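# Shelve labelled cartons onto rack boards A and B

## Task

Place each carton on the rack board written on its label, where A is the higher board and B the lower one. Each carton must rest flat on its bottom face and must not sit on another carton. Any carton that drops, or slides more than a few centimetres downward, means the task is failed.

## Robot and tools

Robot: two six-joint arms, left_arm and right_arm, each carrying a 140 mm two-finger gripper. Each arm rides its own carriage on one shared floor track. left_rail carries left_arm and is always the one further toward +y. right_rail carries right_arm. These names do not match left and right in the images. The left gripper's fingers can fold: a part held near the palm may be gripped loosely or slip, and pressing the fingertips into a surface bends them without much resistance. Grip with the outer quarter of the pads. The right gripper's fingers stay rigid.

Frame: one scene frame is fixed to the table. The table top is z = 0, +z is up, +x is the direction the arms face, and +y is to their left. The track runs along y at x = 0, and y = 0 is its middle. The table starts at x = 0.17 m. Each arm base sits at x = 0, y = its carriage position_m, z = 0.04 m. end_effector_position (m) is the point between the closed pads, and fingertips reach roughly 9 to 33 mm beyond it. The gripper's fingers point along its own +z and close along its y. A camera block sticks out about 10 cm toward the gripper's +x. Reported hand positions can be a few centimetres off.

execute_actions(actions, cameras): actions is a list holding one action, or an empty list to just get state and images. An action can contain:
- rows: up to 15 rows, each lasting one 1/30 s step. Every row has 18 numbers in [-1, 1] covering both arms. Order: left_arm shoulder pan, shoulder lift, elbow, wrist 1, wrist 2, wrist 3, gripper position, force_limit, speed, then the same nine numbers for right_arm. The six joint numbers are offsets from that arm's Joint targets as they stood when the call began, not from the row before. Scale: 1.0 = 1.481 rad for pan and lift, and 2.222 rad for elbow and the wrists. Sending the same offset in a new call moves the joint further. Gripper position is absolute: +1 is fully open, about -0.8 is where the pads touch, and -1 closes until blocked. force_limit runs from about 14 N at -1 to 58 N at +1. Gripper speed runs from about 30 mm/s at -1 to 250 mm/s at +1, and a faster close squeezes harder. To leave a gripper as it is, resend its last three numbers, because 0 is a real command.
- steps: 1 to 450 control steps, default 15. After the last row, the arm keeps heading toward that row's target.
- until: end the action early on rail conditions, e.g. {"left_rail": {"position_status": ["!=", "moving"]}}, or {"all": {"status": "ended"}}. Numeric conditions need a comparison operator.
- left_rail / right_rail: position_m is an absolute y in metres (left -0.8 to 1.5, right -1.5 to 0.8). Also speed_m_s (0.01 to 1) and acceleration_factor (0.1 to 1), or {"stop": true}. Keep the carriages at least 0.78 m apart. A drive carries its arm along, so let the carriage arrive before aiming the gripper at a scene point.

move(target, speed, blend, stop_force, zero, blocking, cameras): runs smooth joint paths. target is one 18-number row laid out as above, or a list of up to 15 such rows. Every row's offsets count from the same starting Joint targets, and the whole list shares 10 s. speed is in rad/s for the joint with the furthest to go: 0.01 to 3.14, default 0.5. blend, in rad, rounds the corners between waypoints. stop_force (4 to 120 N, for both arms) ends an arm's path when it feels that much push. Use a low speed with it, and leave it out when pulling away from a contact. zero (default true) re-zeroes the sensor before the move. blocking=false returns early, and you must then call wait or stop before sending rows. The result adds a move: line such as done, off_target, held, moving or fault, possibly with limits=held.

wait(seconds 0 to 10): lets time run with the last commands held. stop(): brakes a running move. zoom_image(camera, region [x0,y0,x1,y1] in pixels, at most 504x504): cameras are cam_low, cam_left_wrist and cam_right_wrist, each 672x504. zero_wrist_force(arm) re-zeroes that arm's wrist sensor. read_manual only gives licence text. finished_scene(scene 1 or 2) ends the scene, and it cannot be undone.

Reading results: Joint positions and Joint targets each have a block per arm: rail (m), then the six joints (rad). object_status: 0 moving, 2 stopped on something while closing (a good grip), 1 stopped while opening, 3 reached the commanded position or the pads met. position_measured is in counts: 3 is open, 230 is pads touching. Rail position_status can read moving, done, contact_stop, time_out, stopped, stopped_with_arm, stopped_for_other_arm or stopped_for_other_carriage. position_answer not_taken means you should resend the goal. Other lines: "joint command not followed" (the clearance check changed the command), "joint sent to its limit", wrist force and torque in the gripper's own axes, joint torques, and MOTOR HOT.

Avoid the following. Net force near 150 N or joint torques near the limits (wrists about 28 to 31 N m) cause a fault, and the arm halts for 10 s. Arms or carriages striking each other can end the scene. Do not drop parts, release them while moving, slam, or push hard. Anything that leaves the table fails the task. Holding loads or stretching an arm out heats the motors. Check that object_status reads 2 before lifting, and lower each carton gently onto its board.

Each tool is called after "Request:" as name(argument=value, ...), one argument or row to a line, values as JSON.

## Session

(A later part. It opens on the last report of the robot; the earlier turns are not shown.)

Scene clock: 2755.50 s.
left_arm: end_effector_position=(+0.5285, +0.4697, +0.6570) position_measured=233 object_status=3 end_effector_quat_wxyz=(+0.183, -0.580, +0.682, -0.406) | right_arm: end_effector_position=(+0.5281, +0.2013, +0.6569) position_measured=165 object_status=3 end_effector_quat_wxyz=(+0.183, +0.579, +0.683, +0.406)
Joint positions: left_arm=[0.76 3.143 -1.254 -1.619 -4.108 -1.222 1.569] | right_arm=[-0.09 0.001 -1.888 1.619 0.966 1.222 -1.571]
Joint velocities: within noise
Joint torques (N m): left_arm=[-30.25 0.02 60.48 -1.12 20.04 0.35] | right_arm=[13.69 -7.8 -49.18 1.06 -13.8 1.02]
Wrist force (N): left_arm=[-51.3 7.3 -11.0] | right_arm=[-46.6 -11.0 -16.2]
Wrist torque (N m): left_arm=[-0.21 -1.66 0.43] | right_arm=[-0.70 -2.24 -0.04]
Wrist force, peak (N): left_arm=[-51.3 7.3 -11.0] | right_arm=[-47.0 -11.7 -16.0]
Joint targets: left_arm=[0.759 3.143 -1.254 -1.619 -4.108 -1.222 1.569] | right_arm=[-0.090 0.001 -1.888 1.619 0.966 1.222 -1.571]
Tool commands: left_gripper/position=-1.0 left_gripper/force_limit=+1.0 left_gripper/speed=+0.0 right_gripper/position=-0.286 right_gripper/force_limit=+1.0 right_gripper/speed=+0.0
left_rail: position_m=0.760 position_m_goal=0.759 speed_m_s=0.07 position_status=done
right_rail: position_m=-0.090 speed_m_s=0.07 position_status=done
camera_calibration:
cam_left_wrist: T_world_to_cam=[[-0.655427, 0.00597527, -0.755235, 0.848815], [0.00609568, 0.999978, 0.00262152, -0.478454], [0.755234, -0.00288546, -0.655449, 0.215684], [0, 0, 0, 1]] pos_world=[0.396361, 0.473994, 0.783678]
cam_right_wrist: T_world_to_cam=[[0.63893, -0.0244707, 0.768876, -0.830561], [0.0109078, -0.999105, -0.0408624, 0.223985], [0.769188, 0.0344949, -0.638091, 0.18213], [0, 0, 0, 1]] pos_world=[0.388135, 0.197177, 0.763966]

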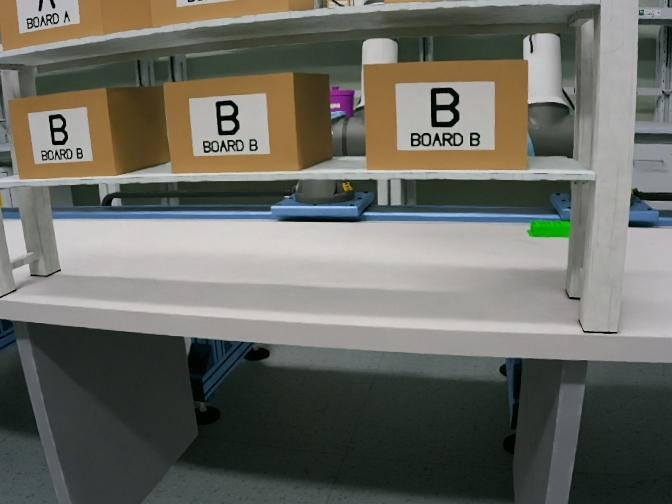

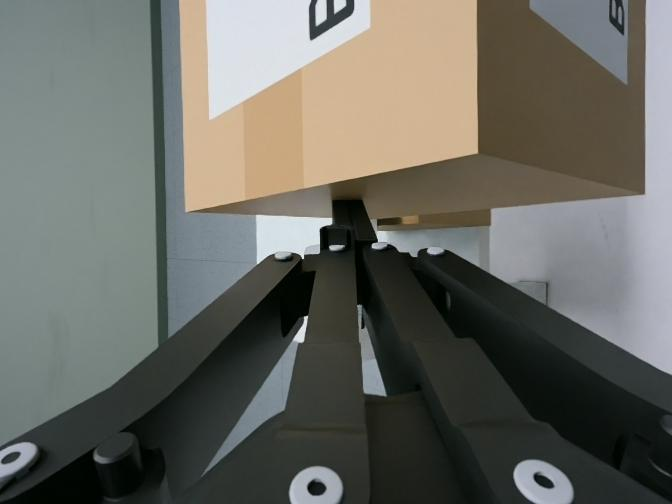

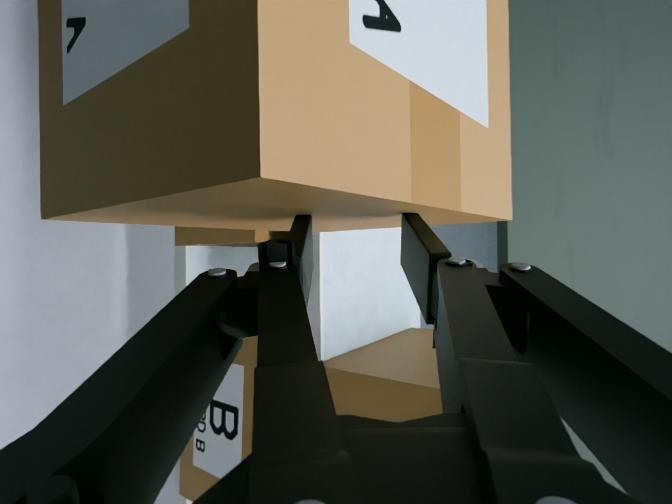

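Request:
move(
  target=[
    [0, -0.128510, 0.064846, 0.020808, 0, 0, -1, 1, 0, 0, 0.128510, -0.064846, -0.020808, 0, 0, -0.286, 1, 0],
    [0, -0.270952, 0.157569, 0.023025, 0, 0, -1, 1, 0, 0, 0.270952, -0.157569, -0.023025, 0, 0, -0.286, 1, 0],
  ],
  speed=0.13,
  blend=0.03,
  cameras=["cam_left_wrist", "cam_right_wrist", "cam_low"],
)

Scene clock: 2789.33 s.
left_arm: end_effector_position=(+0.7780, +0.4700, +0.6570) position_measured=233 object_status=3 end_effector_quat_wxyz=(+0.183, -0.580, +0.682, -0.406) | right_arm: end_effector_position=(+0.7776, +0.2014, +0.6569) position_measured=165 object_status=3 end_effector_quat_wxyz=(+0.183, +0.579, +0.683, +0.406)
Joint positions: left_arm=[0.759 3.143 -1.655 -1.269 -4.057 -1.222 1.569] | right_arm=[-0.09 0.001 -1.487 1.269 0.915 1.222 -1.571]
Joint velocities: within noise
Joint torques (N m): left_arm=[-25.29 44.92 66.66 4.15 20.14 -0.06] | right_arm=[37.1 -40.92 -52.89 -3.23 -13.88 1.36]
Wrist force (N): left_arm=[-42.3 8.6 -7.8] | right_arm=[-38.7 -11.5 -12.9]
Wrist torque (N m): left_arm=[-0.29 -1.46 0.43] | right_arm=[-0.89 -1.95 0.26]
Wrist force, peak (N): left_arm=[-51.4 7.1 -11.3] | right_arm=[-47.5 -11.4 -15.8]
Joint targets: left_arm=[0.759 3.143 -1.655 -1.269 -4.057 -1.222 1.569] | right_arm=[-0.090 0.001 -1.486 1.269 0.915 1.222 -1.571]
left_rail: position_m=0.759 speed_m_s=0.07 position_status=done
right_rail: position_m=-0.090 speed_m_s=0.07 position_status=done
move: done
camera_calibration:
cam_left_wrist: T_world_to_cam=[[-0.655483, 0.0059749, -0.755186, 1.01234], [0.00609588, 0.999978, 0.00262057, -0.480275], [0.755185, -0.00288579, -0.655505, 0.0273298], [0, 0, 0, 1]] pos_world=[0.645861, 0.474294, 0.783678]
cam_right_wrist: T_world_to_cam=[[0.639038, -0.0244651, 0.768786, -0.989972], [0.010906, -0.999105, -0.0408599, 0.221363], [0.769098, 0.0344954, -0.638199, -0.00964618], [0, 0, 0, 1]] pos_world=[0.637634, 0.197277, 0.763965]

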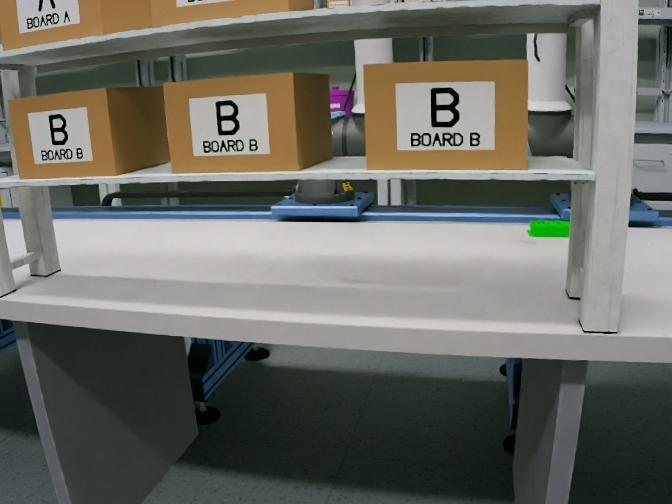

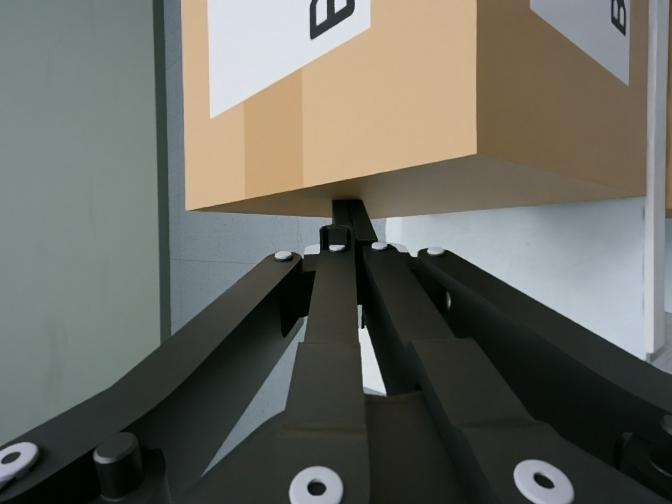

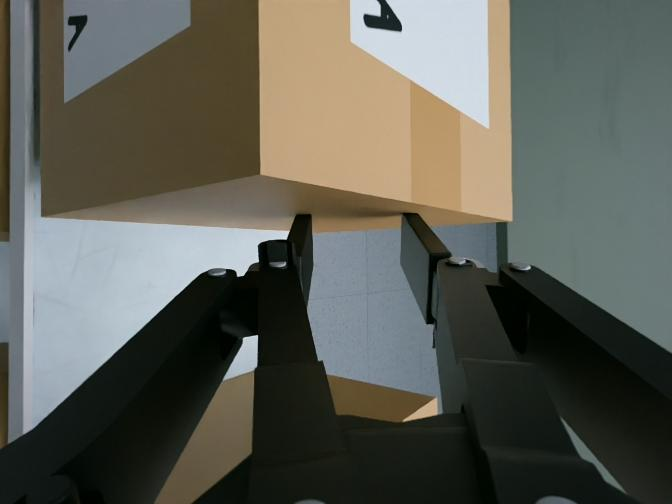

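Request:
move(
  target=[
    [0, 0.006115, -0.026895, 0.022819, 0, 0, -1, 1, 0, 0, -0.006115, 0.026895, -0.022819, 0, 0, -0.286, 1, 0],
    [0, 0.010038, -0.048814, 0.042123, 0, 0, -1, 1, 0, 0, -0.010038, 0.048814, -0.042123, 0, 0, -0.286, 1, 0],
  ],
  speed=[0.06, 0.018],
  stop_force=8,
  cameras=["cam_left_wrist", "cam_right_wrist"],
)

Scene clock: 2825.67 s.
left_arm: end_effector_position=(+0.7783, +0.4700, +0.6177) position_measured=233 object_status=3 end_effector_quat_wxyz=(+0.183, -0.580, +0.682, -0.406) | right_arm: end_effector_position=(+0.7779, +0.2014, +0.6184) position_measured=165 object_status=3 end_effector_quat_wxyz=(+0.183, +0.579, +0.683, +0.406)
Joint positions: left_arm=[0.759 3.143 -1.643 -1.352 -3.986 -1.222 1.569] | right_arm=[-0.09 0.001 -1.498 1.35 0.846 1.222 -1.571]
Joint velocities: within noise
Joint torques (N m): left_arm=[-24.1 40.68 60.63 -1.21 19.67 0.07] | right_arm=[42.42 -45.98 -51.11 2.27 -13.51 1]
Wrist force (N): left_arm=[-42.7 5.3 -12.4] | right_arm=[-38.8 -11.2 -13.9]
Wrist torque (N m): left_arm=[-0.24 -1.39 0.39] | right_arm=[-1.13 -2.09 -0.03]
Wrist force, peak (N): left_arm=[-42.3 0.6 -20.7] | right_arm=[-39.2 -11.3 -14.4]
Joint targets: left_arm=[0.759 3.143 -1.643 -1.352 -3.986 -1.222 1.569] | right_arm=[-0.090 0.001 -1.498 1.350 0.846 1.222 -1.571]
left_rail: position_m=0.759 speed_m_s=0.07 position_status=done
right_rail: position_m=-0.090 speed_m_s=0.07 position_status=done
move: contact (left_arm, right_arm); path passed 1 of 2 targets; left_arm: the elbow is farthest, 0.025 rad from its target; right_arm: the elbow is farthest, 0.027 rad from its target
camera_calibration:
cam_left_wrist: T_world_to_cam=[[-0.655427, 0.00597527, -0.755235, 0.982782], [0.00609568, 0.999978, 0.00262152, -0.480174], [0.755234, -0.00288546, -0.655449, 0.00120228], [0, 0, 0, 1]] pos_world=[0.646161, 0.474294, 0.744278]
cam_right_wrist: T_world_to_cam=[[0.638871, -0.0244738, 0.768925, -0.960559], [0.0109109, -0.999105, -0.0408655, 0.219787], [0.769237, 0.0344974, -0.638032, -0.0346575], [0, 0, 0, 1]] pos_world=[0.637935, 0.197277, 0.725466]
Images, in order (width x height): cam_left_wrist 672x504, cam_right_wrist 672x504.

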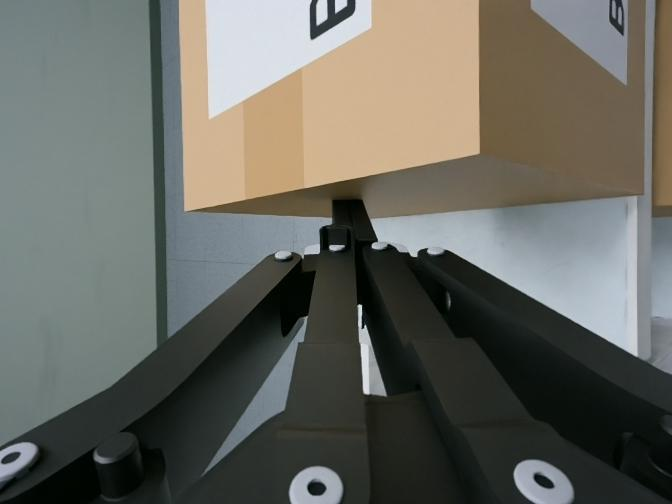

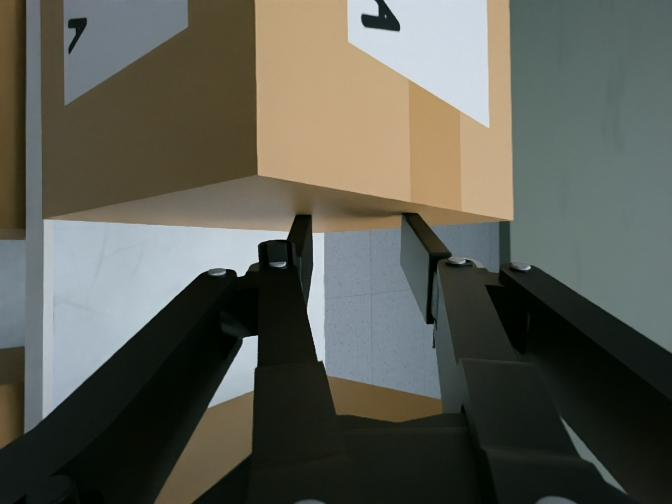

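Request:
execute_actions(
  actions=[],
  cameras=["cam_low"],
)

Scene clock: 2853.67 s.
left_arm: end_effector_position=(+0.7783, +0.4700, +0.6177) position_measured=233 object_status=3 end_effector_quat_wxyz=(+0.183, -0.580, +0.682, -0.406) | right_arm: end_effector_position=(+0.7779, +0.2014, +0.6184) position_measured=165 object_status=3 end_effector_quat_wxyz=(+0.183, +0.579, +0.683, +0.406)
Joint positions: left_arm=[0.759 3.143 -1.643 -1.352 -3.986 -1.222 1.569] | right_arm=[-0.09 0.001 -1.498 1.35 0.846 1.222 -1.571]
Joint velocities: within noise
Joint torques (N m): left_arm=[-26.53 38.26 52.79 -1.22 19.37 0] | right_arm=[42.24 -45.28 -44.59 1.99 -13.28 1.2]
Wrist force (N): left_arm=[-42.5 5.1 -12.0] | right_arm=[-38.8 -11.3 -13.7]
Wrist torque (N m): left_arm=[-0.27 -1.41 0.38] | right_arm=[-1.13 -2.10 -0.04]
Wrist force, peak (N): left_arm=[-42.9 4.8 -13.1] | right_arm=[-39.3 -11.6 -13.9]
Joint targets: left_arm=[0.759 3.143 -1.643 -1.352 -3.986 -1.222 1.569] | right_arm=[-0.090 0.001 -1.498 1.350 0.846 1.222 -1.571]
Tool commands: left_gripper/position=-1.0 left_gripper/force_limit=+1.0 left_gripper/speed=+0.0 right_gripper/position=-0.286 right_gripper/force_limit=+1.0 right_gripper/speed=+0.0
left_rail: position_m=0.759 speed_m_s=0.07 position_status=done
right_rail: position_m=-0.090 speed_m_s=0.07 position_status=done
Images, in order (width x height): cam_low 672x504.

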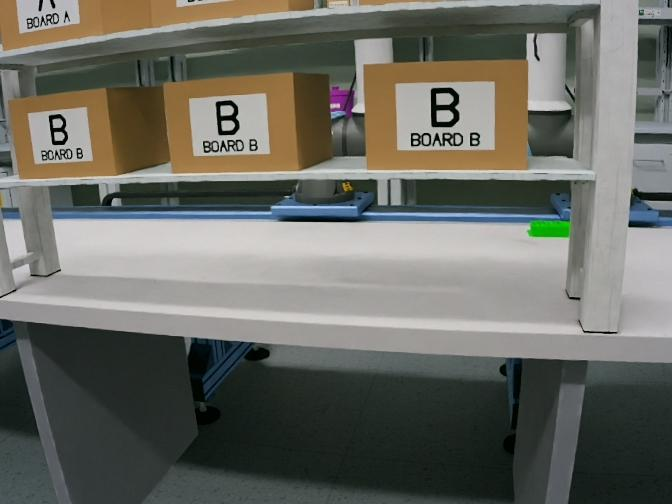

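Request:
zoom_image(
  camera="cam_low",
  region=[280, 0, 620, 100],
)

Scaled by 1.482.

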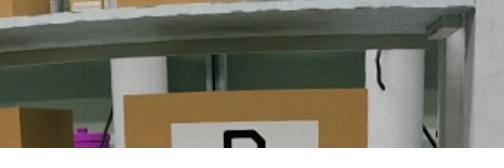

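Request:
move(
  target=[0, 0.000675, -0.00377, 0.00332, 0, 0, -1, 1, 0, 0, -0.000836, 0.004671, -0.004114, 0, 0, -0.286, 1, 0],
  speed=0.015,
  stop_force=8,
  cameras=["cam_left_wrist", "cam_right_wrist"],
)

Scene clock: 2897.37 s.
left_arm: end_effector_position=(+0.7783, +0.4700, +0.6173) position_measured=233 object_status=3 end_effector_quat_wxyz=(+0.183, -0.580, +0.682, -0.406) | right_arm: end_effector_position=(+0.7778, +0.2014, +0.6181) position_measured=165 object_status=3 end_effector_quat_wxyz=(+0.183, +0.579, +0.683, +0.406)
Joint positions: left_arm=[0.759 3.143 -1.643 -1.353 -3.985 -1.222 1.569] | right_arm=[-0.09 0.001 -1.498 1.351 0.845 1.222 -1.571]
Joint velocities: within noise
Joint torques (N m): left_arm=[-26.81 52.46 59.02 -1.19 19.44 0.18] | right_arm=[41.64 -49.4 -49.83 1.93 -13.57 1.05]
Wrist force (N): left_arm=[-42.1 1.3 -18.1] | right_arm=[-38.7 -8.4 -18.2]
Wrist torque (N m): left_arm=[-0.15 -1.32 0.34] | right_arm=[-1.23 -2.03 -0.01]
Wrist force, peak (N): left_arm=[-41.8 -3.0 -22.6] | right_arm=[-37.3 -5.3 -24.4]
Joint targets: left_arm=[0.759 3.143 -1.643 -1.353 -3.985 -1.222 1.569] | right_arm=[-0.090 0.001 -1.498 1.351 0.845 1.222 -1.571]
left_rail: position_m=0.759 speed_m_s=0.07 position_status=done
right_rail: position_m=-0.090 speed_m_s=0.07 position_status=done
move: contact (left_arm, right_arm)
camera_calibration:
cam_left_wrist: T_world_to_cam=[[-0.655533, 0.00597458, -0.755143, 0.982556], [0.00609556, 0.999978, 0.00262017, -0.480172], [0.755142, -0.00288541, -0.655555, 0.00114458], [0, 0, 0, 1]] pos_world=[0.646161, 0.474294, 0.743978]
cam_right_wrist: T_world_to_cam=[[0.639038, -0.0244651, 0.768786, -0.960335], [0.010906, -0.999105, -0.0408599, 0.219774], [0.769098, 0.0344954, -0.638199, -0.034639], [0, 0, 0, 1]] pos_world=[0.637934, 0.197277, 0.725165]
Images, in order (width x height): cam_left_wrist 672x504, cam_right_wrist 672x504.

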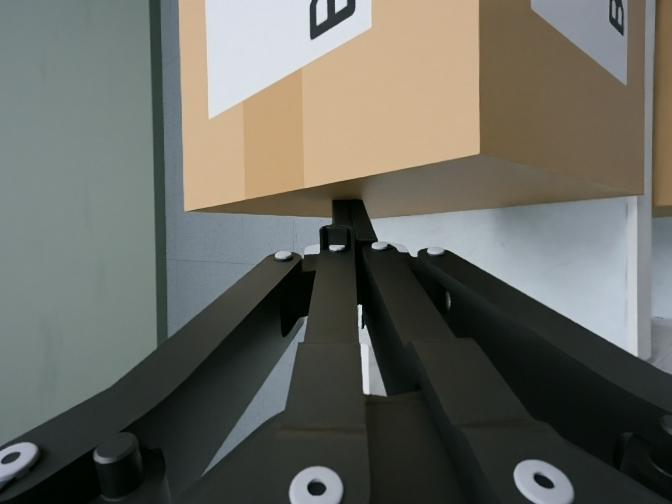

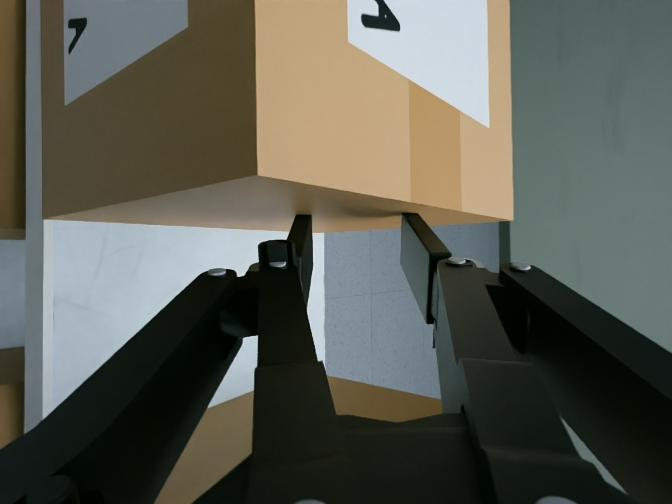

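Request:
execute_actions(
  actions=[
    {"left_rail": {"position_m": 0.7755, "speed_m_s": 0.02, "acceleration_factor": 0.2}, "right_rail": {"position_m": -0.1017, "speed_m_s": 0.02, "acceleration_factor": 0.2}, "steps": 120, "until": {"all": {"status": "ended"}}},
  ],
  cameras=["cam_left_wrist", "cam_right_wrist"],
)

Scene clock: 2965.93 s.
left_arm: end_effector_position=(+0.7783, +0.4859, +0.6173) position_measured=233 object_status=3 end_effector_quat_wxyz=(+0.183, -0.580, +0.682, -0.406) | right_arm: end_effector_position=(+0.7778, +0.1895, +0.6181) position_measured=165 object_status=3 end_effector_quat_wxyz=(+0.183, +0.579, +0.683, +0.406)
Joint positions: left_arm=[0.775 3.143 -1.643 -1.353 -3.985 -1.222 1.569] | right_arm=[-0.102 0.001 -1.498 1.351 0.845 1.222 -1.571]
Joint velocities: within noise
Joint torques (N m): left_arm=[9.21 52.76 57.73 -1.25 -1.57 -0.07] | right_arm=[-15.42 -53.33 -46.03 2.11 2.95 1.09]
Wrist force (N): left_arm=[-1.1 0.8 0.3] | right_arm=[6.1 -1.5 -3.4]
Wrist torque (N m): left_arm=[-0.09 0.19 0.33] | right_arm=[-0.07 -1.51 0.15]
Wrist force, peak (N): left_arm=[-42.4 1.5 -18.0] | right_arm=[-39.3 -9.5 -18.4]
Joint targets: left_arm=[0.775 3.143 -1.643 -1.353 -3.985 -1.222 1.569] | right_arm=[-0.102 0.001 -1.498 1.351 0.845 1.222 -1.571]
Tool commands: left_gripper/position=-1.0 left_gripper/force_limit=+1.0 left_gripper/speed=+0.0 right_gripper/position=-0.286 right_gripper/force_limit=+1.0 right_gripper/speed=+0.0
left_rail: position_m=0.775 speed_m_s=0.02 position_status=done
right_rail: position_m=-0.102 speed_m_s=0.02 position_status=done
camera_calibration:
cam_left_wrist: T_world_to_cam=[[-0.655483, 0.00604025, -0.755186, 0.982428], [0.00621462, 0.999977, 0.00260404, -0.496236], [0.755184, -0.00298629, -0.655506, 0.0011754], [0, 0, 0, 1]] pos_world=[0.646161, 0.490294, 0.743978]
cam_right_wrist: T_world_to_cam=[[0.639038, -0.0244651, 0.768786, -0.960629], [0.010906, -0.999105, -0.0408599, 0.207785], [0.769098, 0.0344954, -0.638199, -0.0342251], [0, 0, 0, 1]] pos_world=[0.637934, 0.185277, 0.725165]
Images, in order (width x height): cam_left_wrist 672x504, cam_right_wrist 672x504.

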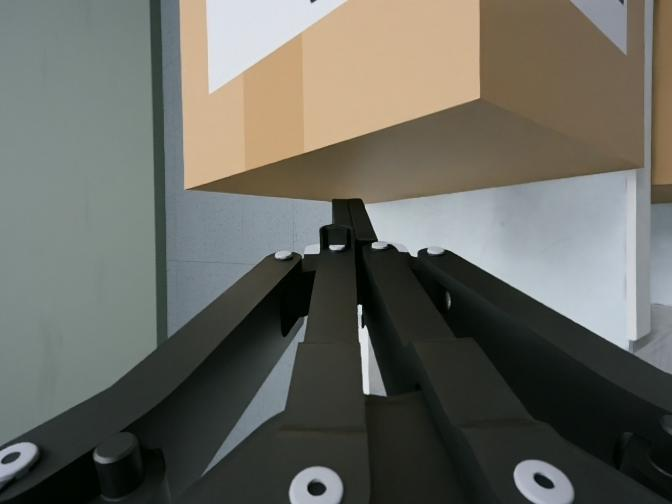

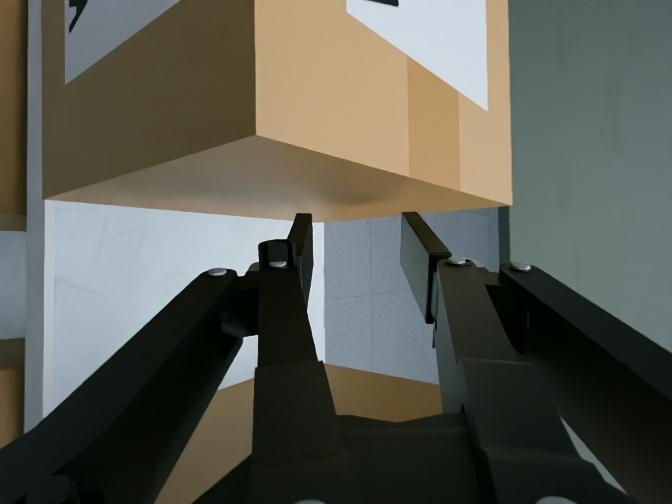

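Request:
move(
  target=[
    [0, 0.134415, -0.055143, -0.034447, 0, 0, -1, 1, 0, 0, -0.134546, 0.055877, 0.0338, 0, 0, -0.286, 1, 0],
    [0, 0.262925, -0.119989, -0.055255, 0, 0, -1, 1, 0, 0, -0.263055, 0.120723, 0.054608, 0, 0, -0.286, 1, 0],
  ],
  speed=[0.15, 0.3],
  blend=[0.05, 0],
)

Scene clock: 3041.70 s.
left_arm: end_effector_position=(+0.5287, +0.4856, +0.6570) position_measured=233 object_status=3 end_effector_quat_wxyz=(+0.183, -0.580, +0.682, -0.406) | right_arm: end_effector_position=(+0.5282, +0.1893, +0.6571) position_measured=165 object_status=3 end_effector_quat_wxyz=(+0.183, +0.579, +0.683, +0.406)
Joint positions: left_arm=[0.776 3.143 -1.254 -1.619 -4.108 -1.222 1.569] | right_arm=[-0.102 0.001 -1.888 1.619 0.967 1.222 -1.571]
Joint velocities: within noise
Joint torques (N m): left_arm=[8.87 36.9 37.01 -3.46 -0.48 -0.02] | right_arm=[-11.47 -29.48 -32.24 4.37 2.5 1.29]
Wrist force (N): left_arm=[-1.1 1.0 0.1] | right_arm=[5.8 -1.1 -3.7]
Wrist torque (N m): left_arm=[-0.06 0.19 0.35] | right_arm=[-0.01 -1.43 0.12]
Wrist force, peak (N): left_arm=[-0.2 2.3 -1.8] | right_arm=[6.6 -2.3 -5.1]
Joint targets: left_arm=[0.775 3.143 -1.254 -1.619 -4.108 -1.222 1.569] | right_arm=[-0.102 0.001 -1.888 1.619 0.967 1.222 -1.571]
left_rail: position_m=0.776 position_m_goal=0.775 speed_m_s=0.02 position_status=done
right_rail: position_m=-0.102 speed_m_s=0.02 position_status=done
move: done
camera_calibration:
cam_left_wrist: T_world_to_cam=[[-0.655427, 0.00597527, -0.755235, 0.84885], [0.00609568, 0.999978, 0.00262152, -0.494455], [0.755234, -0.00288546, -0.655449, 0.215579], [0, 0, 0, 1]] pos_world=[0.396561, 0.489994, 0.783678]
cam_right_wrist: T_world_to_cam=[[0.639038, -0.0244651, 0.768786, -0.83111], [0.010906, -0.999105, -0.0408599, 0.212], [0.769098, 0.0344954, -0.638199, 0.182635], [0, 0, 0, 1]] pos_world=[0.388334, 0.185177, 0.764165]

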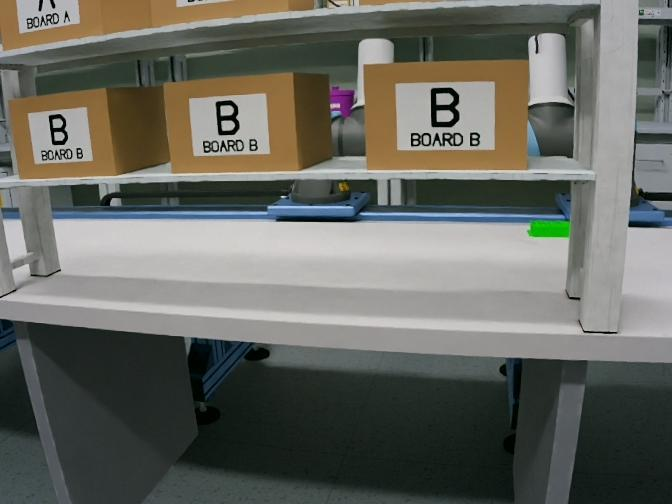

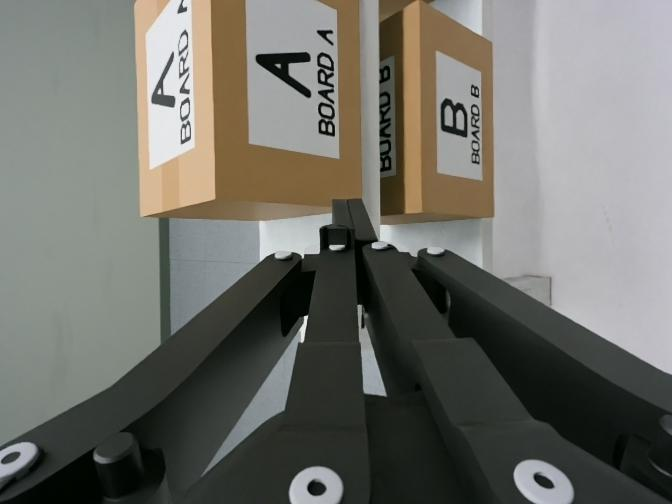

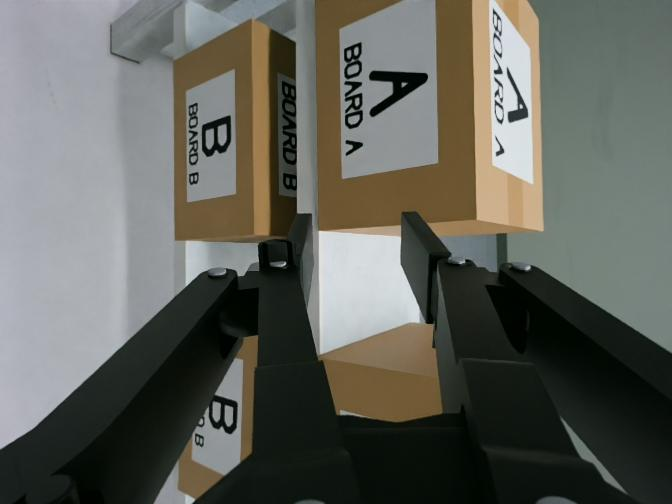

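Request:
zoom_image(
  camera="cam_right_wrist",
  region=[280, 160, 480, 300],
)

Request:
zoom_image(
  camera="cam_left_wrist",
  region=[200, 130, 400, 270],
)

Scaled by 2.520.

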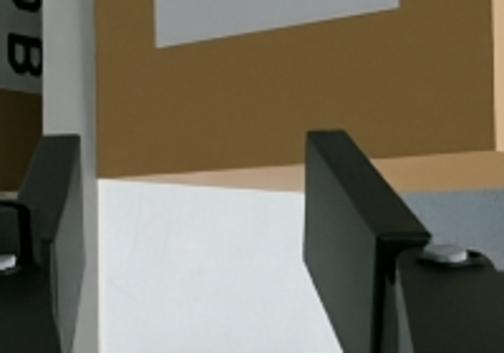

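Scaled by 2.520.

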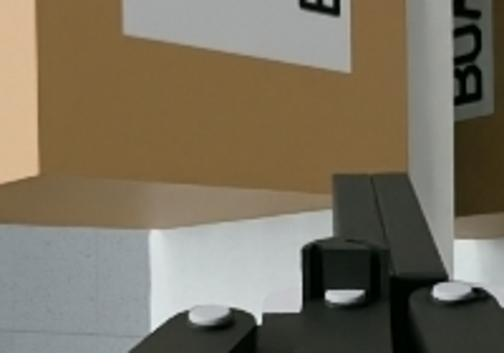

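Request:
finished_scene(
  scene=2,
)

The scene is finished: the task was done.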